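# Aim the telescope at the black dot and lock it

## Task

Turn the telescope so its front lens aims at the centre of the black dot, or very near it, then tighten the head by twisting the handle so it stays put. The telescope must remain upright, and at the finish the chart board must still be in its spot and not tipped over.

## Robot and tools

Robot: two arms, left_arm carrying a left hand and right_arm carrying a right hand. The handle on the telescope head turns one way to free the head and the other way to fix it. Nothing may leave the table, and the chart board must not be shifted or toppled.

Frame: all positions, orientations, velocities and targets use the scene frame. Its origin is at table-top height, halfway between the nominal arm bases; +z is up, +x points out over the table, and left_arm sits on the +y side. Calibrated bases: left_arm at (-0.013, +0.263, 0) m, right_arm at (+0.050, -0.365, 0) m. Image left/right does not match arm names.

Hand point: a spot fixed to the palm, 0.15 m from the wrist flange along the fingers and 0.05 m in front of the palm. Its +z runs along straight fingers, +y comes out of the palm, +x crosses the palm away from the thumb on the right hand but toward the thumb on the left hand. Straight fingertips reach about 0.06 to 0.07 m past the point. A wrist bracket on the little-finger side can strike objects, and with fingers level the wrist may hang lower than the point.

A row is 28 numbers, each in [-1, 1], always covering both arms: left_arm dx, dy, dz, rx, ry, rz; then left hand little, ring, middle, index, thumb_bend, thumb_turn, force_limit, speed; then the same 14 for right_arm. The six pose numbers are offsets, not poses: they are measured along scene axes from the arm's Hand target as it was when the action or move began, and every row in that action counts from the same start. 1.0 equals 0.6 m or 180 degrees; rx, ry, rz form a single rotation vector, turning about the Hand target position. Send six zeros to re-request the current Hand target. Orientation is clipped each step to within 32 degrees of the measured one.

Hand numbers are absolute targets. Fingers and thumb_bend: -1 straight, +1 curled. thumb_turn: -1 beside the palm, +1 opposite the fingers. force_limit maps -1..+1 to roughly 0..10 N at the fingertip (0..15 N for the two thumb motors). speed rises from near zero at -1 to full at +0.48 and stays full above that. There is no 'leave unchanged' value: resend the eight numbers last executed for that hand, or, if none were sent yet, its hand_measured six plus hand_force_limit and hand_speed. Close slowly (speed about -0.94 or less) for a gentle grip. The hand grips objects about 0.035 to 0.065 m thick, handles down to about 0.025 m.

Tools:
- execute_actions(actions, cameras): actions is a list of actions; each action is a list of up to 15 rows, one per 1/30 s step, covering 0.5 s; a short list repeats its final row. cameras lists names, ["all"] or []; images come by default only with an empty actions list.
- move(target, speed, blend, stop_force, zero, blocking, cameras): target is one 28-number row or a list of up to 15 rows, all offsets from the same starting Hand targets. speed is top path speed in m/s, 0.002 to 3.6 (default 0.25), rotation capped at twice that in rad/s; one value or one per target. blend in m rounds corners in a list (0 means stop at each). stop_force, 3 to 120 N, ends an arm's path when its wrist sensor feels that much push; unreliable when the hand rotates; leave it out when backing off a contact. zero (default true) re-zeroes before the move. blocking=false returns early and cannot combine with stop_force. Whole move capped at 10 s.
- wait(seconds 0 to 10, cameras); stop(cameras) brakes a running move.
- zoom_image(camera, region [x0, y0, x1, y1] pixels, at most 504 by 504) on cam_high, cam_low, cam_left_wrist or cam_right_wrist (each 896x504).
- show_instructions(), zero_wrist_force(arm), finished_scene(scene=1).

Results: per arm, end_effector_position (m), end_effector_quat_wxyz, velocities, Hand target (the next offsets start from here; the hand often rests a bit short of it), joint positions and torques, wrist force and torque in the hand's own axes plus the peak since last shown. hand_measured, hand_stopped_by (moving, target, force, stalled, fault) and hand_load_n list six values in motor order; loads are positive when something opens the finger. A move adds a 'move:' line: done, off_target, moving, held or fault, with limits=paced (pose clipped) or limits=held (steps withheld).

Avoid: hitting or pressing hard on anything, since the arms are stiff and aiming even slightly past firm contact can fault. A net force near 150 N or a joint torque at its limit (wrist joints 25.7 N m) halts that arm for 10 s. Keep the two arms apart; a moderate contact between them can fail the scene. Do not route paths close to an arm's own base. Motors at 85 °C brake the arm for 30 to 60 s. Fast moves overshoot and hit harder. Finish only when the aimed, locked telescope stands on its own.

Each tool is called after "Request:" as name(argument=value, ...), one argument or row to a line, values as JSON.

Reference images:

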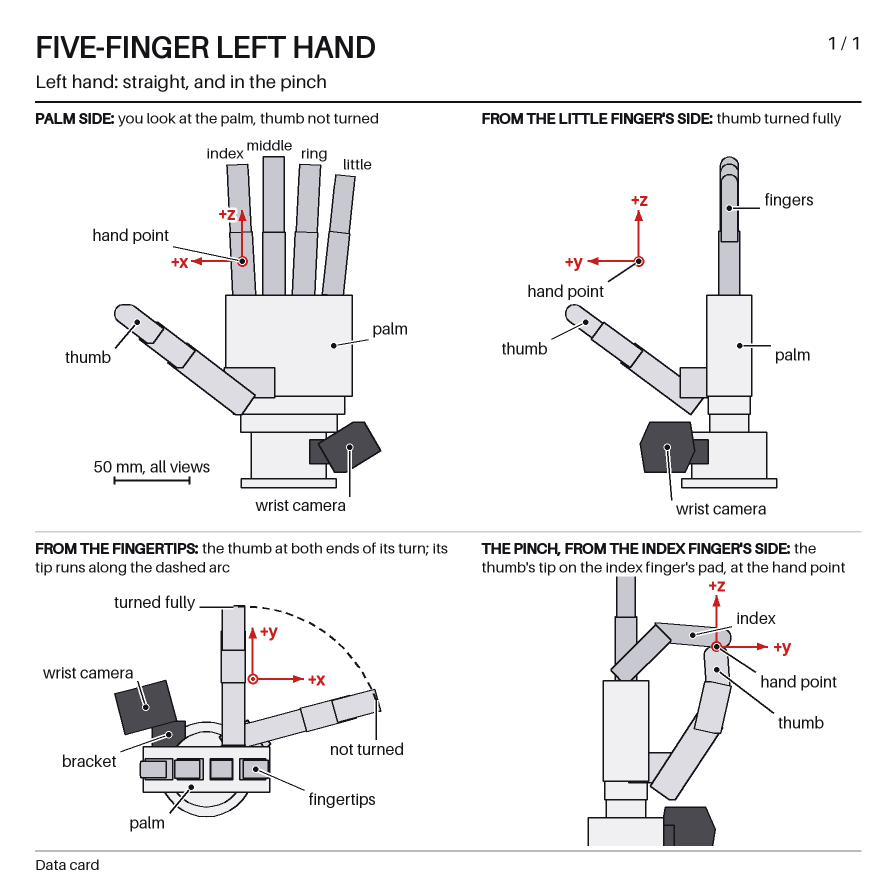

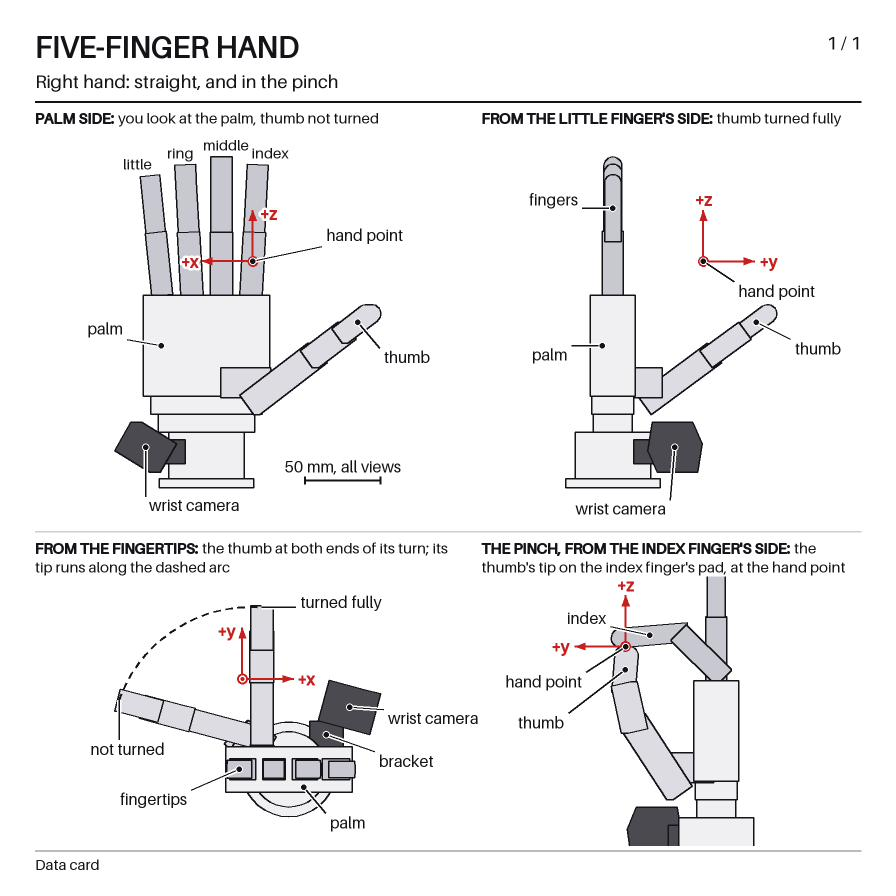

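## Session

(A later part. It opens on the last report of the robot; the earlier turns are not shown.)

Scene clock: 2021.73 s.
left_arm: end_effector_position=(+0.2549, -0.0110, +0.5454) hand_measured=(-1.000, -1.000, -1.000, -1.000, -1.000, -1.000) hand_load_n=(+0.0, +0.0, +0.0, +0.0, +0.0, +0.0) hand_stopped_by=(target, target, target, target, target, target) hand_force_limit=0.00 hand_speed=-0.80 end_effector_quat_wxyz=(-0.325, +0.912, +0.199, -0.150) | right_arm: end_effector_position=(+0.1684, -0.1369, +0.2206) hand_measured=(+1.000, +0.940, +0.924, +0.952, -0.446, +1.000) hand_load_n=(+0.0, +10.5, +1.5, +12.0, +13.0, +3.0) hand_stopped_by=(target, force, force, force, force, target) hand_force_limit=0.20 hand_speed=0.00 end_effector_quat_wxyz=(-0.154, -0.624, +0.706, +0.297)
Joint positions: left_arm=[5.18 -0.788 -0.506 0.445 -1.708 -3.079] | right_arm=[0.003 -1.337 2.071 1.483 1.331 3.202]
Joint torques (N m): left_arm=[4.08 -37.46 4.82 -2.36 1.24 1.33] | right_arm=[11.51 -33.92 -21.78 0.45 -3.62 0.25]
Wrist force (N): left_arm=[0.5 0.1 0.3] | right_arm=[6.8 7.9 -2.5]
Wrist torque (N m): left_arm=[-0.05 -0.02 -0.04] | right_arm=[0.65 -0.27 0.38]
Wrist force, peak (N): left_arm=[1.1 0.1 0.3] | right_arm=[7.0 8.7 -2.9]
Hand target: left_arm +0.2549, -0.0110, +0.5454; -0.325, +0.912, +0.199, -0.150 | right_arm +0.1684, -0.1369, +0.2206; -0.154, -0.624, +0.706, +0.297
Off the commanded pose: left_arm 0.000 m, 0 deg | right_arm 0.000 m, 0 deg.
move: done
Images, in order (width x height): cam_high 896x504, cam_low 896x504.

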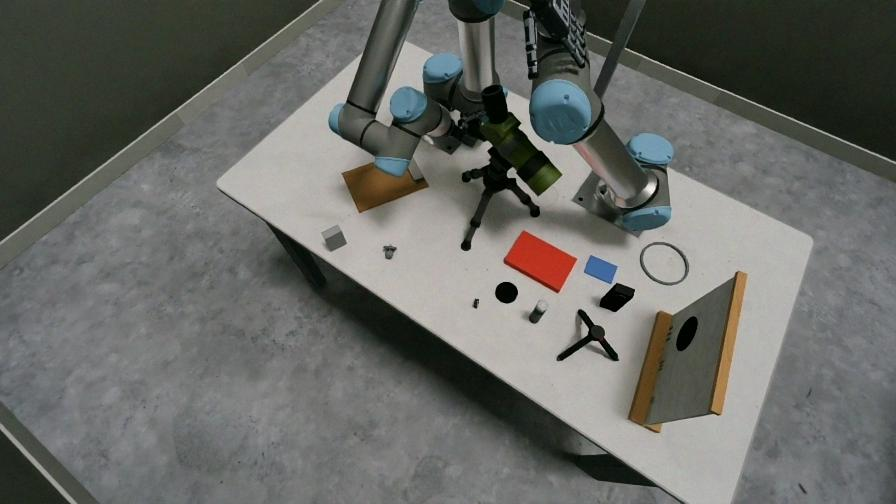

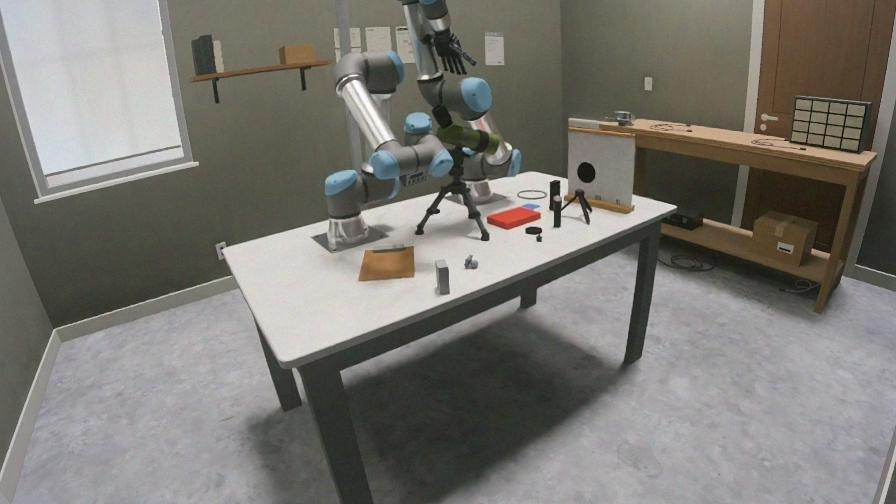

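Request:
move(
  target=[0,0,0,0,0,0,-1,-1,-1,-1,-1,-1,0,-0.8,-0.0042,-0.0042,0.0158,0.0078,0.0536,0.0122,1,1,1,1,0.99,1,0.2,0],
  speed=0.03,
  cameras=["cam_high","cam_low"],
)

Request:
zoom_image(
  camera="cam_high",
  region=[450, 155, 550, 255],
)

Request:
zoom_image(
  camera="cam_high",
  region=[490, 120, 570, 200],
)

Request:
zoom_image(
  camera="cam_low",
  region=[450, 115, 510, 165],
)

Scene clock: 2041.50 s.
left_arm: end_effector_position=(+0.2549, -0.0110, +0.5454) hand_measured=(-1.000, -1.000, -1.000, -1.000, -1.000, -1.000) hand_load_n=(+0.0, +0.0, +0.0, +0.0, +0.0, +0.0) hand_stopped_by=(target, target, target, target, target, target) hand_force_limit=0.00 hand_speed=-0.80 end_effector_quat_wxyz=(-0.325, +0.912, +0.199, -0.150) | right_arm: end_effector_position=(+0.1659, -0.1394, +0.2301) hand_measured=(+1.000, +0.940, +0.924, +0.952, -0.446, +1.000) hand_load_n=(+0.0, +12.0, +1.5, +10.5, +13.0, +3.0) hand_stopped_by=(target, force, force, force, force, target) hand_force_limit=0.20 hand_speed=0.00 end_effector_quat_wxyz=(-0.211, -0.612, +0.675, +0.354)
Joint positions: left_arm=[5.18 -0.788 -0.506 0.445 -1.708 -3.079] | right_arm=[0.007 -1.238 2.073 1.559 1.333 3.157]
Joint torques (N m): left_arm=[5.25 -37.14 5.23 -2.24 1.46 1.29] | right_arm=[11.29 -38.32 -4.65 3.75 2.74 -0.8]
Wrist force (N): left_arm=[0.5 0.4 0.5] | right_arm=[-0.1 -8.1 1.5]
Wrist torque (N m): left_arm=[-0.02 -0.03 -0.04] | right_arm=[-0.16 -0.41 0.40]
Wrist force, peak (N): left_arm=[1.0 0.5 0.4] | right_arm=[7.2 8.3 -2.5]
Hand target: left_arm +0.2549, -0.0110, +0.5454; -0.325, +0.912, +0.199, -0.150 | right_arm +0.1659, -0.1394, +0.2301; -0.211, -0.612, +0.675, +0.354
Off the commanded pose: left_arm 0.000 m, 0 deg | right_arm 0.000 m, 0 deg.
move: done
Images, in order (width x height): cam_high 896x504, cam_low 896x504.

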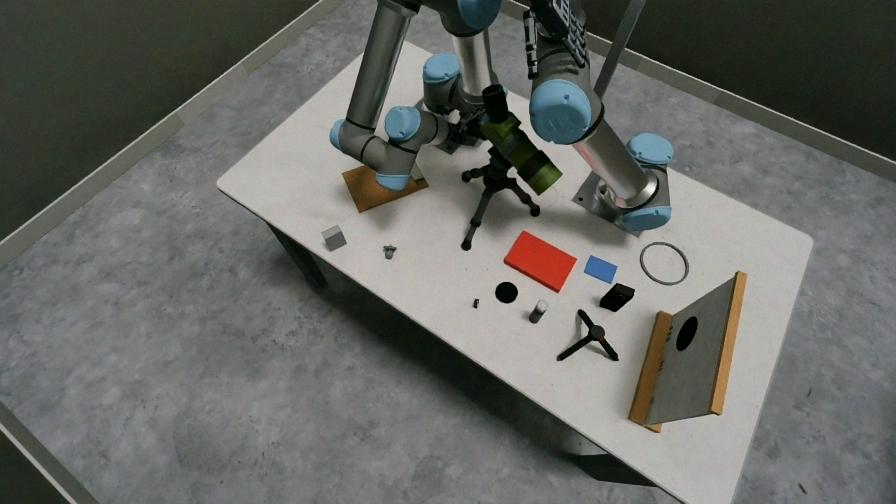

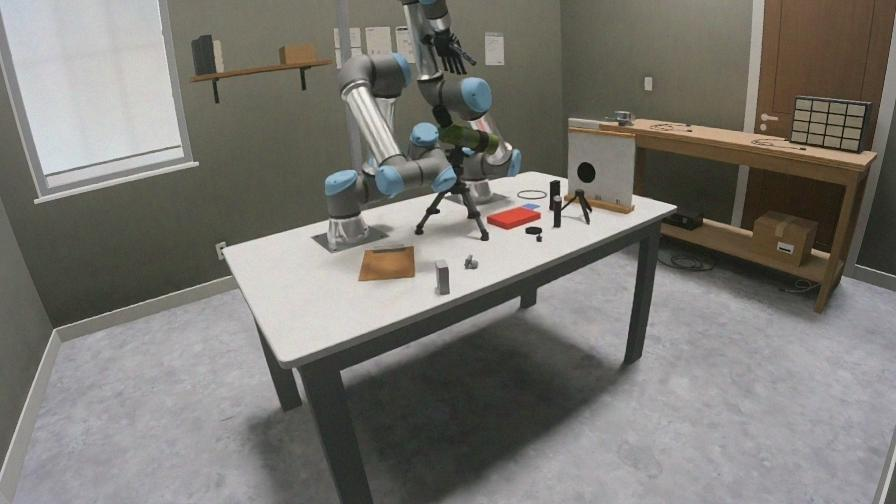

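Scaled by 5.040.

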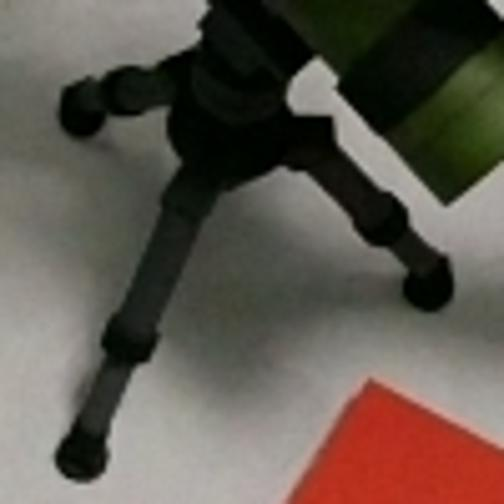

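Scaled by 6.300.

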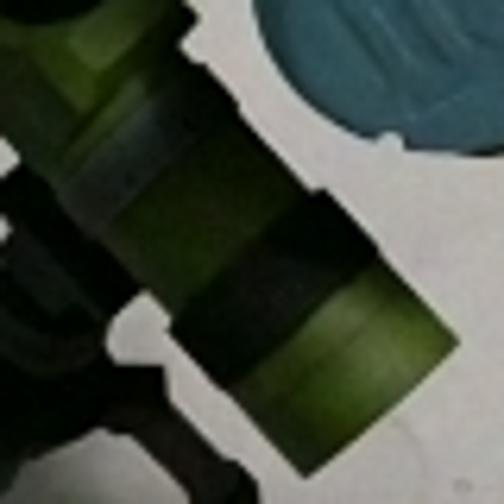

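Scaled by 8.400.

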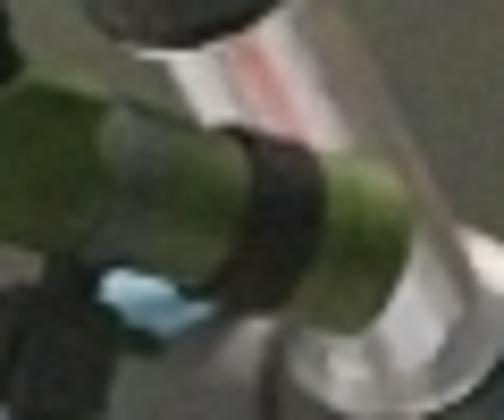

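Request:
move(
  target=[0,0,0,0,0,0,-1,-1,-1,-1,-1,-1,0,-0.8,0.0017,-0.0028,0.0112,0.0078,0.0536,0.0122,1,1,1,1,0.99,1,0.2,0],
  speed=0.03,
  cameras=["cam_high","cam_low"],
)

Request:
zoom_image(
  camera="cam_high",
  region=[450, 155, 550, 255],
)

Request:
zoom_image(
  camera="cam_high",
  region=[490, 120, 570, 200],
)

Request:
zoom_image(
  camera="cam_low",
  region=[450, 115, 510, 165],
)

Scene clock: 2058.10 s.
left_arm: end_effector_position=(+0.2549, -0.0110, +0.5454) hand_measured=(-1.000, -1.000, -1.000, -1.000, -1.000, -1.000) hand_load_n=(+0.0, +0.0, -0.5, +0.0, +0.0, +0.0) hand_stopped_by=(target, target, target, target, target, target) hand_force_limit=0.00 hand_speed=-0.80 end_effector_quat_wxyz=(-0.325, +0.912, +0.199, -0.150) | right_arm: end_effector_position=(+0.1669, -0.1411, +0.2368) hand_measured=(+1.000, +0.940, +0.924, +0.952, -0.446, +1.000) hand_load_n=(+0.0, +7.5, +0.5, +5.5, +12.5, +3.0) hand_stopped_by=(target, force, force, force, force, target) hand_force_limit=0.20 hand_speed=0.00 end_effector_quat_wxyz=(+0.266, +0.595, -0.639, -0.408)
Joint positions: left_arm=[5.18 -0.788 -0.506 0.445 -1.708 -3.079] | right_arm=[0.019 -1.132 2.078 1.626 1.337 3.117]
Joint torques (N m): left_arm=[3.88 -38.13 4.2 -2.23 1.43 1] | right_arm=[8.36 -40.55 -5.94 1.57 1.48 -0.12]
Wrist force (N): left_arm=[0.4 0.2 0.3] | right_arm=[4.5 4.3 1.6]
Wrist torque (N m): left_arm=[-0.04 -0.02 -0.04] | right_arm=[0.19 -0.27 0.31]
Wrist force, peak (N): left_arm=[0.9 0.5 0.6] | right_arm=[7.8 8.8 0.0]
Hand target: left_arm +0.2549, -0.0110, +0.5454; -0.325, +0.912, +0.199, -0.150 | right_arm +0.1669, -0.1411, +0.2368; +0.266, +0.595, -0.639, -0.408
Off the commanded pose: left_arm 0.000 m, 0 deg | right_arm 0.000 m, 0 deg.
move: done
Images, in order (width x height): cam_high 896x504, cam_low 896x504.

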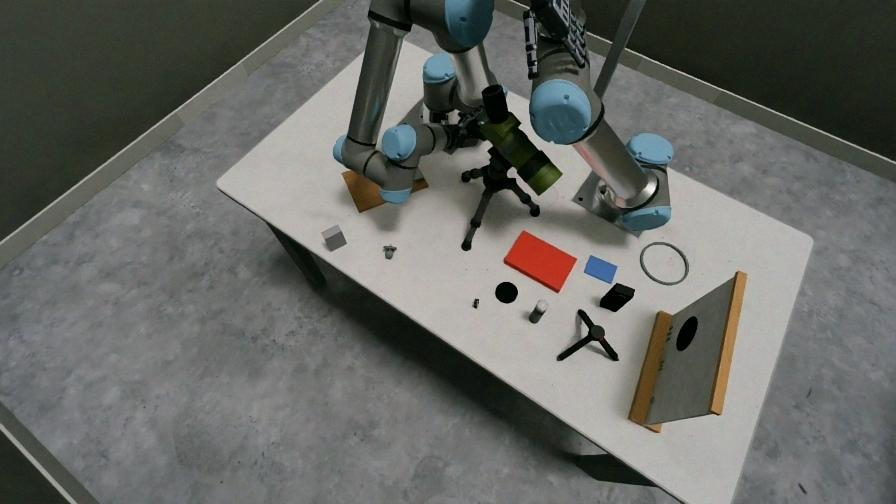

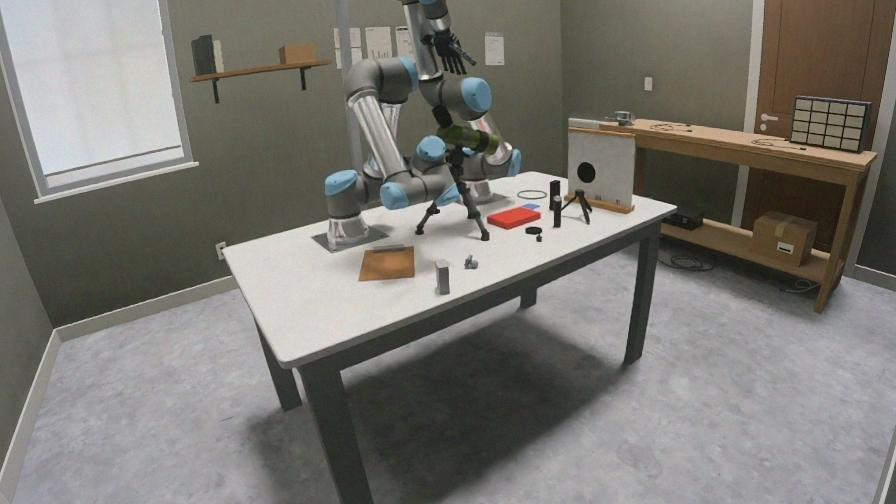

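Scaled by 5.040.

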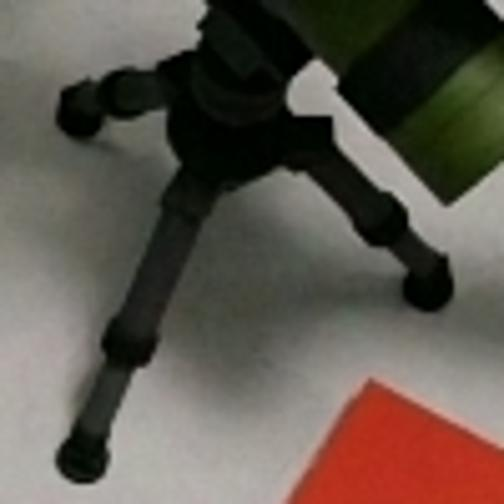

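Scaled by 6.300.

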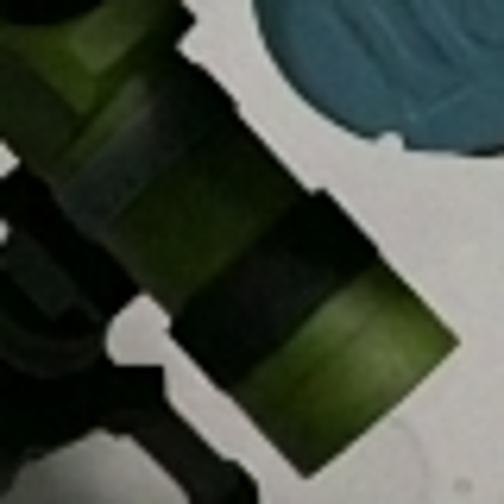

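Scaled by 8.400.

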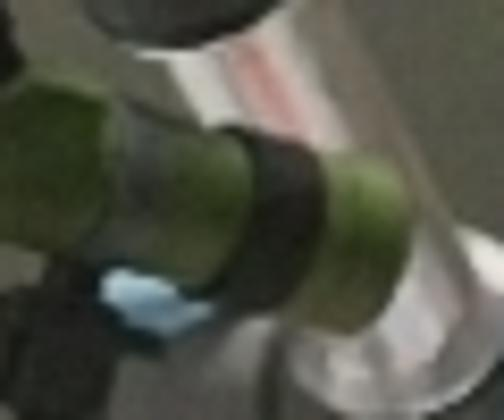

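Request:
move(
  target=[0,0,0,0,0,0,-1,-1,-1,-1,-1,-1,0,-0.8,0,0,0,0,0,0,1,0.985,0.985,0.985,0.95,1,0.8,-0.6],
  speed=0.03,
  cameras=["cam_high"],
)

Request:
zoom_image(
  camera="cam_high",
  region=[490, 120, 570, 200],
)

Scene clock: 2074.30 s.
left_arm: end_effector_position=(+0.2549, -0.0110, +0.5454) hand_measured=(-1.000, -1.000, -1.000, -1.000, -1.000, -1.000) hand_load_n=(+0.0, +0.0, +0.0, +0.0, +0.0, +0.0) hand_stopped_by=(target, target, target, target, target, target) hand_force_limit=0.00 hand_speed=-0.80 end_effector_quat_wxyz=(-0.325, +0.912, +0.199, -0.150) | right_arm: end_effector_position=(+0.1669, -0.1411, +0.2368) hand_measured=(+1.000, +0.962, +0.950, +0.976, -0.420, +1.000) hand_load_n=(+0.0, +15.0, +16.5, +13.0, +15.0, +3.0) hand_stopped_by=(target, force, force, force, force, target) hand_force_limit=0.80 hand_speed=-0.60 end_effector_quat_wxyz=(+0.266, +0.595, -0.639, -0.408)
Joint positions: left_arm=[5.18 -0.788 -0.506 0.445 -1.708 -3.079] | right_arm=[0.019 -1.132 2.078 1.626 1.337 3.117]
Joint torques (N m): left_arm=[2.79 -37.25 5.04 -2.12 1.31 1.3] | right_arm=[-11.2 -40.47 -16.81 0.99 -2.44 1.74]
Wrist force (N): left_arm=[0.8 0.3 0.4] | right_arm=[3.9 3.2 2.0]
Wrist torque (N m): left_arm=[-0.03 -0.07 -0.02] | right_arm=[0.35 -0.24 0.29]
Wrist force, peak (N): left_arm=[1.1 0.6 0.3] | right_arm=[4.9 4.0 1.5]
Hand target: left_arm +0.2549, -0.0110, +0.5454; -0.325, +0.912, +0.199, -0.150 | right_arm +0.1669, -0.1411, +0.2368; +0.266, +0.595, -0.639, -0.408
Off the commanded pose: left_arm 0.000 m, 0 deg | right_arm 0.000 m, 0 deg.
move: done
Images, in order (width x height): cam_high 896x504.

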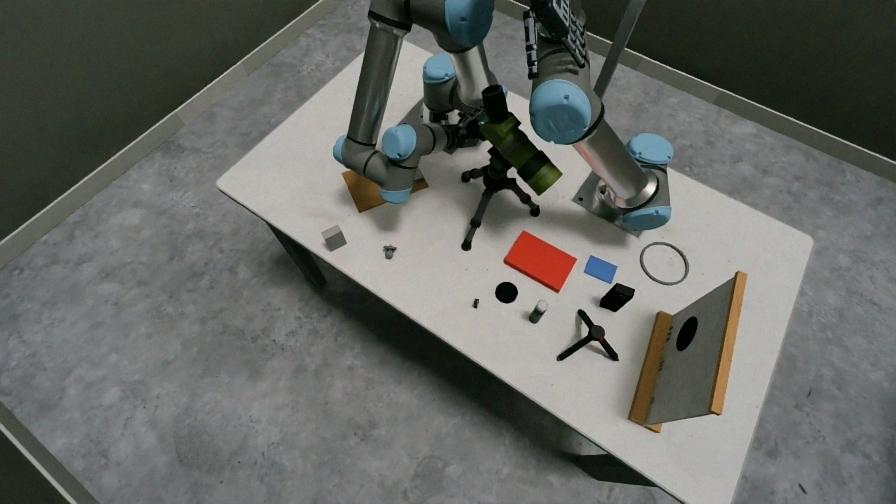

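Scaled by 6.300.

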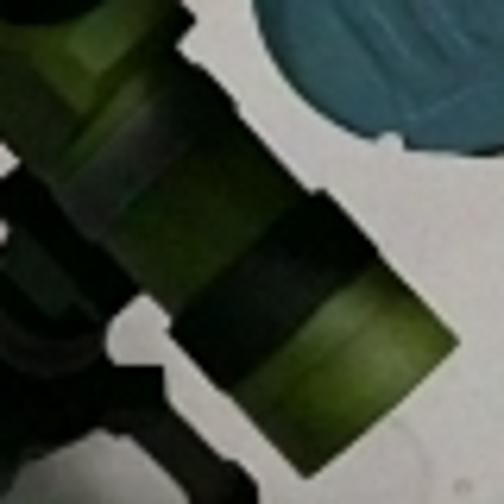

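Request:
move(
  target=[0,0,0,0,0,0,-1,-1,-1,-1,-1,-1,0,-0.8,0.0008,-0.0023,0.0077,0.0047,0.0322,0.0073,1,0.985,0.985,0.985,0.95,1,0.8,-0.6],
  speed=0.03,
  cameras=["cam_high"],
)

Request:
zoom_image(
  camera="cam_high",
  region=[490, 120, 570, 200],
)

Scene clock: 2088.73 s.
left_arm: end_effector_position=(+0.2549, -0.0110, +0.5454) hand_measured=(-1.000, -1.000, -1.000, -1.000, -1.000, -1.000) hand_load_n=(+0.0, +0.0, +0.0, +0.0, +0.0, -0.5) hand_stopped_by=(target, target, target, target, target, target) hand_force_limit=0.00 hand_speed=-0.80 end_effector_quat_wxyz=(-0.325, +0.912, +0.199, -0.150) | right_arm: end_effector_position=(+0.1674, -0.1425, +0.2415) hand_measured=(+1.000, +0.962, +0.950, +0.976, -0.420, +1.000) hand_load_n=(+0.0, +15.0, +16.5, +11.0, +15.5, +3.0) hand_stopped_by=(target, force, force, force, force, target) hand_force_limit=0.80 hand_speed=-0.60 end_effector_quat_wxyz=(+0.299, +0.583, -0.614, -0.440)
Joint positions: left_arm=[5.18 -0.788 -0.506 0.445 -1.708 -3.079] | right_arm=[0.027 -1.073 2.085 1.666 1.341 3.093]
Joint torques (N m): left_arm=[2.85 -39.6 5.19 -2.45 1.64 1.24] | right_arm=[8.43 -40.76 -5.67 1.77 1.77 -0.13]
Wrist force (N): left_arm=[0.3 0.2 0.2] | right_arm=[3.8 3.7 2.3]
Wrist torque (N m): left_arm=[-0.03 -0.01 -0.04] | right_arm=[0.41 -0.44 0.28]
Wrist force, peak (N): left_arm=[0.6 0.8 0.5] | right_arm=[5.2 6.4 1.0]
Hand target: left_arm +0.2549, -0.0110, +0.5454; -0.325, +0.912, +0.199, -0.150 | right_arm +0.1674, -0.1425, +0.2414; +0.299, +0.583, -0.615, -0.439
Off the commanded pose: left_arm 0.000 m, 0 deg | right_arm 0.000 m, 0 deg.
move: done
Images, in order (width x height): cam_high 896x504.

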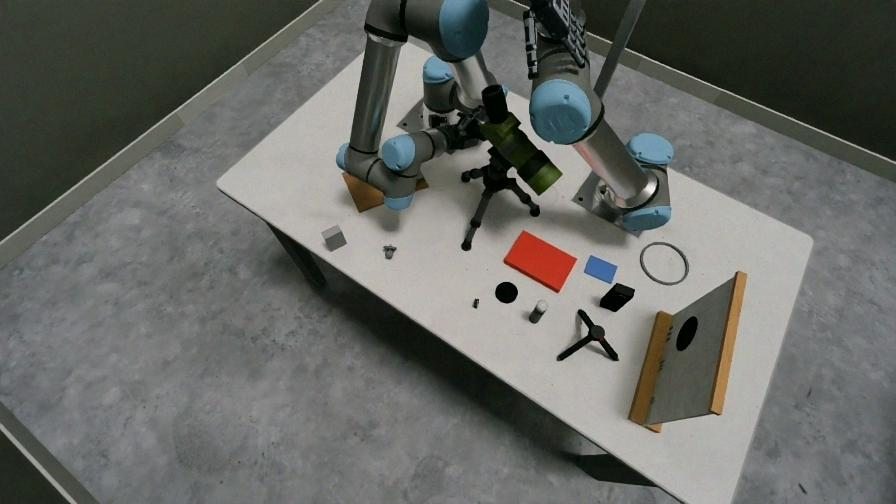

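Scaled by 6.300.

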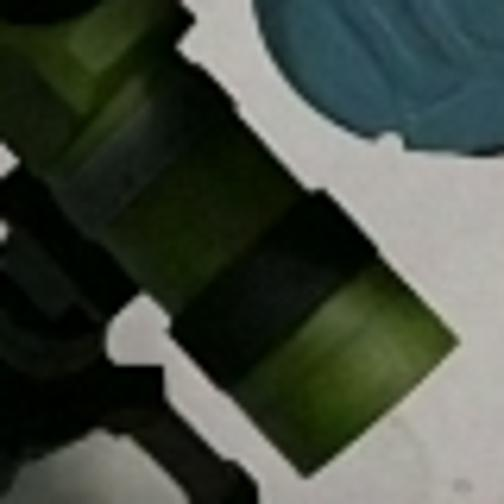

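Request:
move(
  target=[0,0,0,0,0,0,-1,-1,-1,-1,-1,-1,0,-0.8,0.0035,-0.0037,0.0117,0.0078,0.0536,0.0122,1,0.985,0.985,0.985,0.95,1,0.8,-0.6],
  speed=0.03,
  cameras=["cam_high"],
)

Request:
zoom_image(
  camera="cam_high",
  region=[490, 120, 570, 200],
)

Request:
zoom_image(
  camera="cam_high",
  region=[430, 60, 550, 180],
)

Scene clock: 2099.33 s.
left_arm: end_effector_position=(+0.2549, -0.0110, +0.5454) hand_measured=(-1.000, -1.000, -1.000, -1.000, -1.000, -1.000) hand_load_n=(+0.0, +0.5, +0.0, +0.0, +0.0, -0.5) hand_stopped_by=(target, target, target, target, target, target) hand_force_limit=0.00 hand_speed=-0.80 end_effector_quat_wxyz=(-0.325, +0.912, +0.199, -0.150) | right_arm: end_effector_position=(+0.1695, -0.1447, +0.2485) hand_measured=(+1.000, +0.962, +0.950, +0.976, -0.420, +1.000) hand_load_n=(+0.0, +4.5, +16.5, +3.5, +15.5, +3.0) hand_stopped_by=(target, force, force, force, force, target) hand_force_limit=0.80 hand_speed=-0.60 end_effector_quat_wxyz=(+0.351, +0.559, -0.570, -0.489)
Joint positions: left_arm=[5.18 -0.788 -0.506 0.445 -1.708 -3.079] | right_arm=[0.043 -0.976 2.103 1.728 1.349 3.053]
Joint torques (N m): left_arm=[2.9 -38.76 5.93 -2.15 1.6 1.32] | right_arm=[6.23 -42.29 -6.61 1.7 1.42 -0.09]
Wrist force (N): left_arm=[0.5 0.3 0.4] | right_arm=[3.3 3.0 4.0]
Wrist torque (N m): left_arm=[-0.03 -0.02 -0.04] | right_arm=[0.07 -0.33 0.11]
Wrist force, peak (N): left_arm=[0.9 0.5 0.3] | right_arm=[4.6 5.9 2.9]
Hand target: left_arm +0.2549, -0.0110, +0.5454; -0.325, +0.912, +0.199, -0.150 | right_arm +0.1695, -0.1447, +0.2485; +0.350, +0.560, -0.571, -0.489
Off the commanded pose: left_arm 0.000 m, 0 deg | right_arm 0.000 m, 0 deg.
move: done
Images, in order (width x height): cam_high 896x504.

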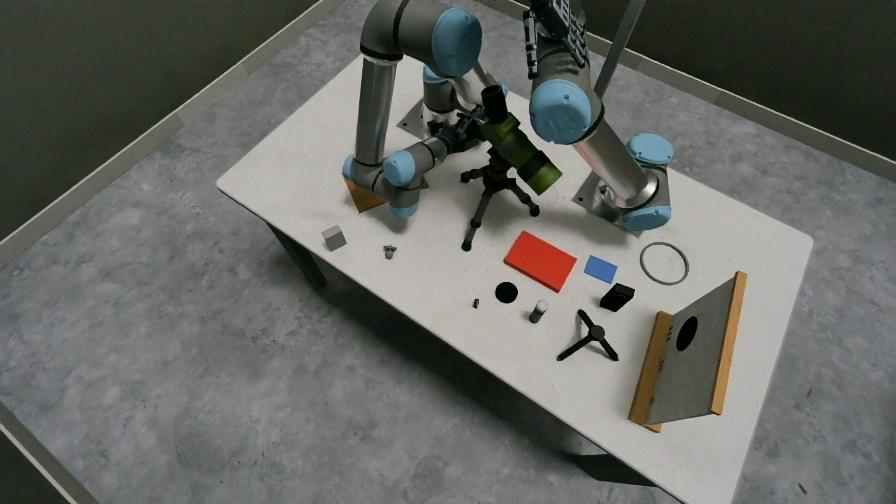

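Scaled by 6.300.

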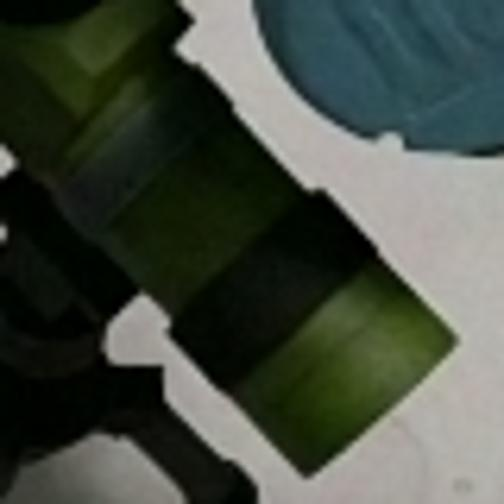

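Scaled by 4.200.

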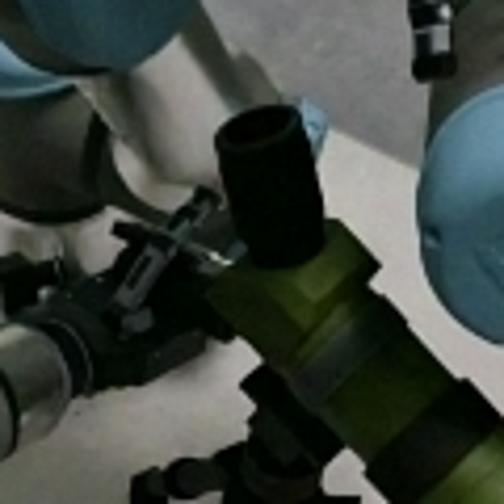

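Request:
move(
  target=[0,0,0,0,0,0,-1,-1,-1,-1,-1,-1,0,-0.8,-0.0008,0,0.0035,0,0,0,1,0.985,0.985,0.985,0.95,1,0.8,-0.6],
  speed=0.02,
  cameras=["cam_high","cam_low"],
)

Request:
zoom_image(
  camera="cam_high",
  region=[490, 120, 570, 200],
)

Request:
zoom_image(
  camera="cam_low",
  region=[450, 115, 510, 165],
)

Scene clock: 2114.13 s.
left_arm: end_effector_position=(+0.2549, -0.0110, +0.5454) hand_measured=(-1.000, -1.000, -1.000, -1.000, -1.000, -1.000) hand_load_n=(+0.0, +0.0, +0.0, +0.0, +0.0, -0.5) hand_stopped_by=(target, target, target, target, target, target) hand_force_limit=0.00 hand_speed=-0.80 end_effector_quat_wxyz=(-0.325, +0.912, +0.199, -0.150) | right_arm: end_effector_position=(+0.1690, -0.1447, +0.2506) hand_measured=(+1.000, +0.962, +0.950, +0.976, -0.420, +1.000) hand_load_n=(+0.0, +4.5, +16.5, +2.0, +15.0, +3.0) hand_stopped_by=(target, force, force, force, force, target) hand_force_limit=0.80 hand_speed=-0.60 end_effector_quat_wxyz=(+0.350, +0.560, -0.571, -0.489)
Joint positions: left_arm=[5.18 -0.788 -0.506 0.445 -1.708 -3.079] | right_arm=[0.043 -0.982 2.104 1.732 1.349 3.053]
Joint torques (N m): left_arm=[4.38 -37.49 5.51 -2.35 1.43 1.2] | right_arm=[1.16 -38.26 0.04 4.73 -2.19 1.33]
Wrist force (N): left_arm=[0.6 0.2 0.3] | right_arm=[0.1 -9.4 1.1]
Wrist torque (N m): left_arm=[-0.03 -0.03 -0.03] | right_arm=[-0.49 -0.21 0.26]
Wrist force, peak (N): left_arm=[1.0 0.4 0.5] | right_arm=[0.1 -9.4 1.1]
Hand target: left_arm +0.2549, -0.0110, +0.5454; -0.325, +0.912, +0.199, -0.150 | right_arm +0.1690, -0.1447, +0.2506; +0.350, +0.560, -0.571, -0.489
Off the commanded pose: left_arm 0.000 m, 0 deg | right_arm 0.000 m, 0 deg.
move: done
Images, in order (width x height): cam_high 896x504, cam_low 896x504.

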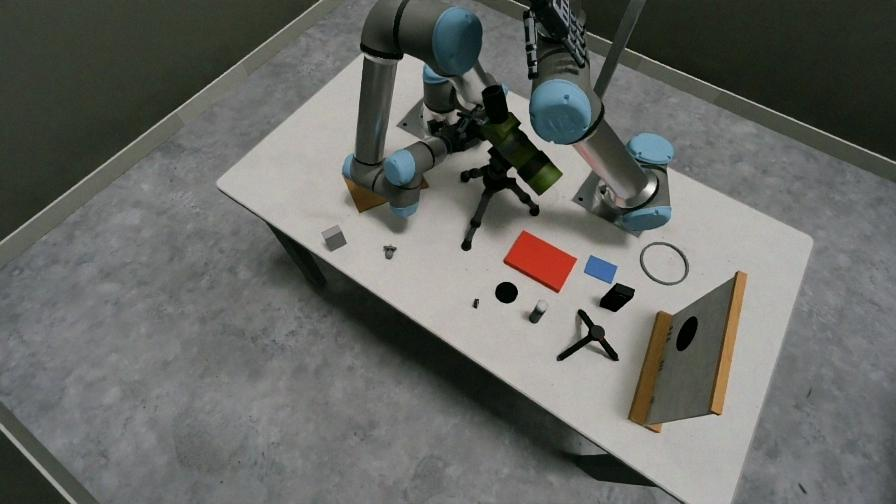

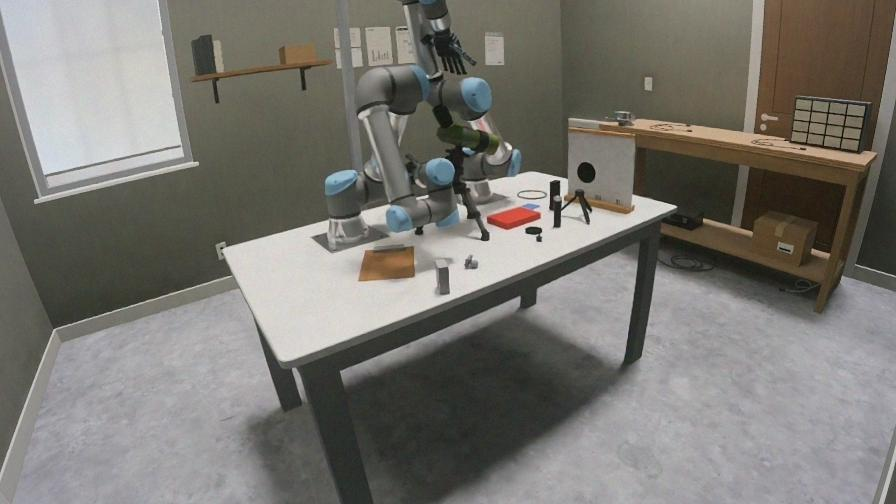

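Scaled by 6.300.

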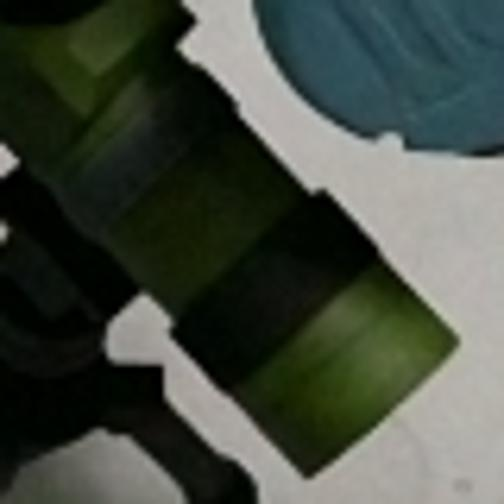

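Scaled by 8.400.

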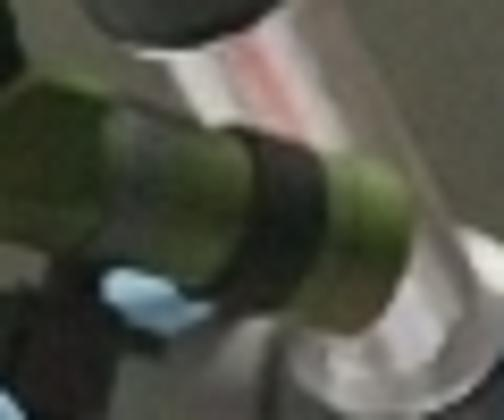

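Request:
execute_actions(
  actions=[],
  cameras=["cam_right_wrist","cam_left_wrist"],
)

Scene clock: 2120.33 s.
left_arm: end_effector_position=(+0.2549, -0.0110, +0.5454) hand_measured=(-1.000, -1.000, -1.000, -1.000, -1.000, -1.000) hand_load_n=(+0.0, +0.0, +0.0, +0.0, +0.0, -0.5) hand_stopped_by=(target, target, target, target, target, target) hand_force_limit=0.00 hand_speed=-0.80 end_effector_quat_wxyz=(-0.325, +0.912, +0.199, -0.150) | right_arm: end_effector_position=(+0.1690, -0.1447, +0.2506) hand_measured=(+1.000, +0.962, +0.950, +0.976, -0.420, +1.000) hand_load_n=(+0.0, +4.5, +16.5, +2.0, +15.0, +3.0) hand_stopped_by=(target, force, force, force, force, target) hand_force_limit=0.80 hand_speed=-0.60 end_effector_quat_wxyz=(+0.350, +0.560, -0.571, -0.489)
Joint positions: left_arm=[5.18 -0.788 -0.506 0.445 -1.708 -3.079] | right_arm=[0.043 -0.982 2.104 1.732 1.349 3.053]
Joint velocities: within noise
Joint torques (N m): left_arm=[2.4 -37.99 6.51 -2.35 1.63 1.35] | right_arm=[12.47 -19.19 -12.57 2.72 -2.33 -1.35]
Motor temperatures (°C): left_arm=[24 31 27 30 33 35] | right_arm=[28 26 25 32 34 32]
Wrist force (N): left_arm=[0.5 0.5 0.3] | right_arm=[-0.2 -8.6 0.8]
Wrist torque (N m): left_arm=[0.00 -0.03 -0.04] | right_arm=[-0.41 -0.15 0.23]
Wrist force, peak (N): left_arm=[0.9 0.3 0.7] | right_arm=[-0.3 -9.7 0.8]
Hand target: left_arm +0.2549, -0.0110, +0.5454; -0.325, +0.912, +0.199, -0.150 | right_arm +0.1690, -0.1447, +0.2506; +0.350, +0.560, -0.571, -0.489
Off the commanded pose: left_arm 0.000 m, 0 deg | right_arm 0.000 m, 0 deg.
camera_calibration:
cam_left_wrist: T_world_to_cam=[[0.00405481, 0.788996, 0.614385, -0.325359], [0.985295, -0.1081, 0.13232, -0.328707], [0.170815, 0.604814, -0.777832, 0.49954], [0, 0, 0, 1]] pos_world=[0.239863, -0.0809551, 0.631948]
cam_right_wrist: T_world_to_cam=[[-0.261318, -0.344114, 0.901831, -0.237902], [0.510154, 0.743906, 0.431678, -0.0882903], [-0.819424, 0.572878, -0.018845, 0.342946], [0, 0, 0, 1]] pos_world=[0.263892, -0.212652, 0.259123]
Images, in order (width x height): cam_left_wrist 896x504, cam_right_wrist 896x504.

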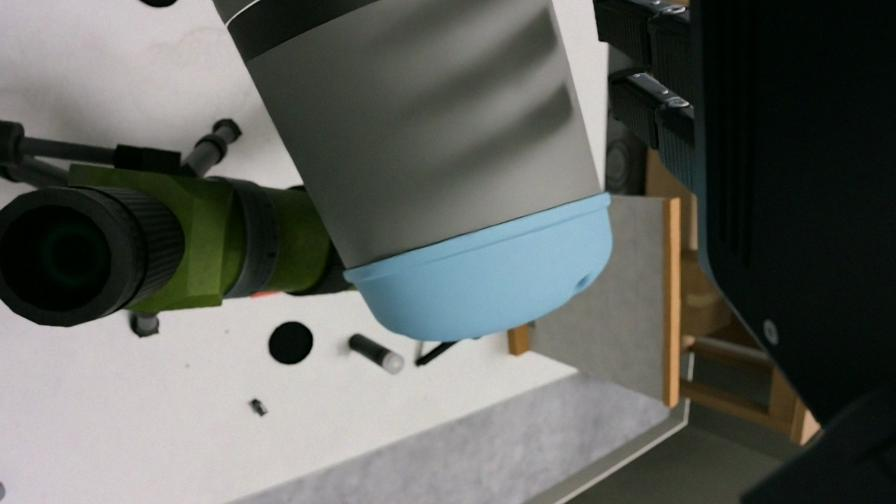

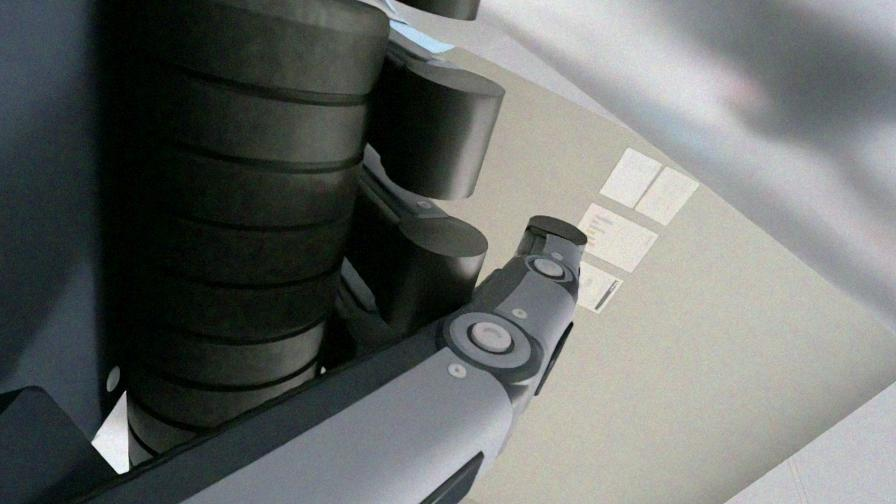

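Request:
move(
  target=[0,0,0,0,0,0,-1,-1,-1,-1,-1,-1,0,-0.8,0,0,-0.0035,0,0,0,1,0.995,0.985,0.995,0.95,1,0.8,-0.6],
  speed=0.02,
  cameras=[],
)

Scene clock: 2124.17 s.
left_arm: end_effector_position=(+0.2549, -0.0110, +0.5454) hand_measured=(-1.000, -1.000, -1.000, -1.000, -1.000, -1.000) hand_load_n=(+0.0, +0.0, +0.0, +0.0, +0.0, +0.0) hand_stopped_by=(target, target, target, target, target, target) hand_force_limit=0.00 hand_speed=-0.80 end_effector_quat_wxyz=(-0.325, +0.912, +0.199, -0.150) | right_arm: end_effector_position=(+0.1690, -0.1447, +0.2484) hand_measured=(+1.000, +0.986, +0.950, +0.992, -0.420, +1.000) hand_load_n=(+0.0, +13.0, +16.5, +8.0, +15.0, +3.0) hand_stopped_by=(target, force, force, target, force, target) hand_force_limit=0.80 hand_speed=-0.60 end_effector_quat_wxyz=(+0.350, +0.560, -0.571, -0.489)
Joint positions: left_arm=[5.18 -0.788 -0.506 0.445 -1.708 -3.079] | right_arm=[0.043 -0.977 2.104 1.726 1.349 3.053]
Joint torques (N m): left_arm=[1.86 -40.05 5.43 -2.24 1.51 1.26] | right_arm=[12.54 -22.83 -14.49 -0.21 -2.26 -1.13]
Wrist force (N): left_arm=[0.6 0.4 0.2] | right_arm=[8.8 14.9 5.1]
Wrist torque (N m): left_arm=[0.00 -0.05 -0.03] | right_arm=[0.56 -0.65 0.33]
Wrist force, peak (N): left_arm=[0.5 0.8 0.6] | right_arm=[8.9 15.3 4.5]
Hand target: left_arm +0.2549, -0.0110, +0.5454; -0.325, +0.912, +0.199, -0.150 | right_arm +0.1690, -0.1447, +0.2485; +0.350, +0.560, -0.571, -0.489
Off the commanded pose: left_arm 0.000 m, 0 deg | right_arm 0.000 m, 0 deg.
move: done
No camera images: "cameras" was empty.

Request:
move(
  target=[0,0,0,0,0,0,-1,-1,-1,-1,-1,-1,0,-0.8,-0.0015,-0.002,0.0018,0,0,0,1,0.995,0.985,0.995,0.95,1,0.8,-0.6],
  speed=0.02,
  cameras=["cam_high","cam_low"],
)

Request:
zoom_image(
  camera="cam_high",
  region=[490, 120, 570, 200],
)

Request:
zoom_image(
  camera="cam_low",
  region=[450, 115, 510, 165],
)

Scene clock: 2129.93 s.
left_arm: end_effector_position=(+0.2549, -0.0110, +0.5454) hand_measured=(-1.000, -1.000, -1.000, -1.000, -1.000, -1.000) hand_load_n=(+0.0, +0.0, +0.0, +0.0, +0.0, -0.5) hand_stopped_by=(target, target, target, target, target, target) hand_force_limit=0.00 hand_speed=-0.80 end_effector_quat_wxyz=(-0.325, +0.912, +0.199, -0.150) | right_arm: end_effector_position=(+0.1681, -0.1459, +0.2496) hand_measured=(+1.000, +0.986, +0.950, +0.992, -0.420, +1.000) hand_load_n=(+0.0, +12.0, +16.5, +6.5, +15.0, +3.0) hand_stopped_by=(target, force, force, target, force, target) hand_force_limit=0.80 hand_speed=-0.60 end_effector_quat_wxyz=(+0.350, +0.560, -0.571, -0.489)
Joint positions: left_arm=[5.18 -0.788 -0.506 0.445 -1.708 -3.079] | right_arm=[0.04 -0.981 2.108 1.727 1.352 3.052]
Joint torques (N m): left_arm=[4.6 -39.38 5.69 -2.2 1.54 1.12] | right_arm=[-8.34 -39.29 -2.95 5.72 2.44 -1.93]
Wrist force (N): left_arm=[0.4 0.4 0.3] | right_arm=[-1.1 -6.6 0.2]
Wrist torque (N m): left_arm=[-0.01 -0.01 -0.04] | right_arm=[-0.20 -0.16 -0.17]
Wrist force, peak (N): left_arm=[0.5 0.9 0.4] | right_arm=[8.9 15.3 5.0]
Hand target: left_arm +0.2549, -0.0110, +0.5454; -0.325, +0.912, +0.199, -0.150 | right_arm +0.1681, -0.1459, +0.2495; +0.350, +0.560, -0.571, -0.489
Off the commanded pose: left_arm 0.000 m, 0 deg | right_arm 0.000 m, 0 deg.
move: done
Images, in order (width x height): cam_high 896x504, cam_low 896x504.

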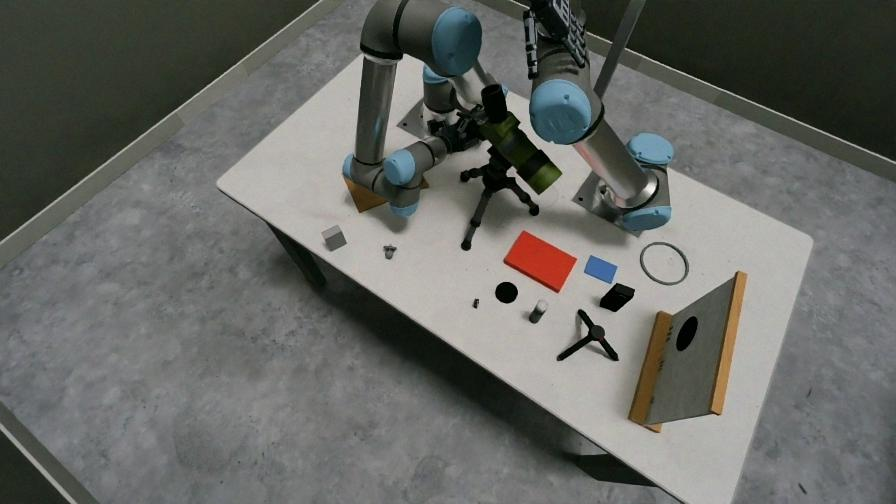

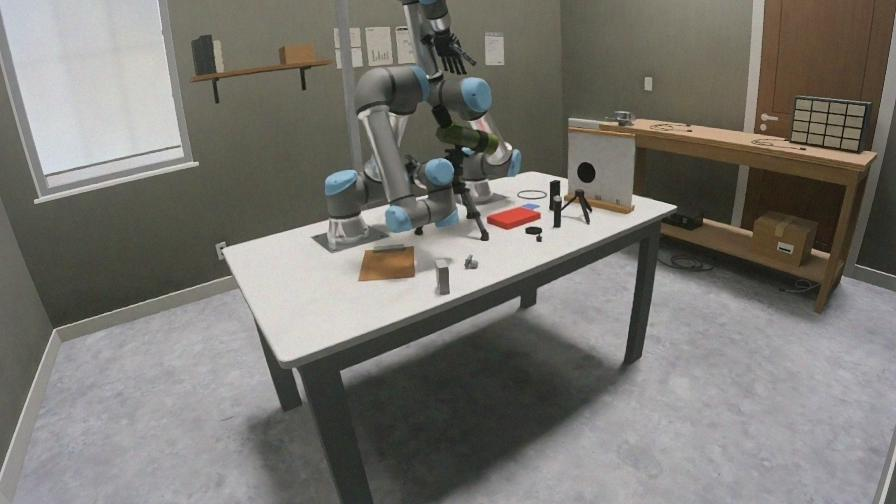

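Scaled by 6.300.

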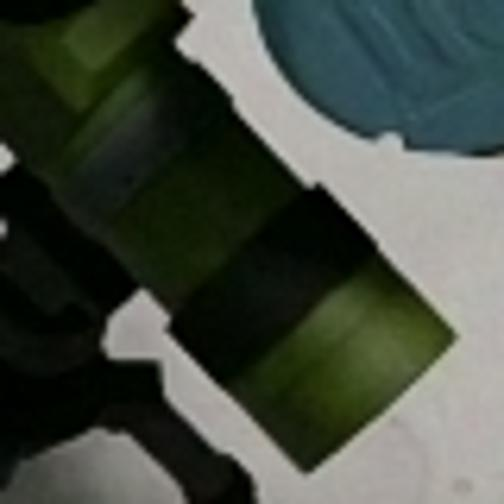

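Scaled by 8.400.

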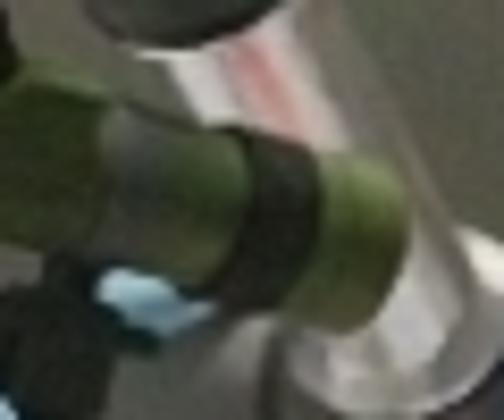

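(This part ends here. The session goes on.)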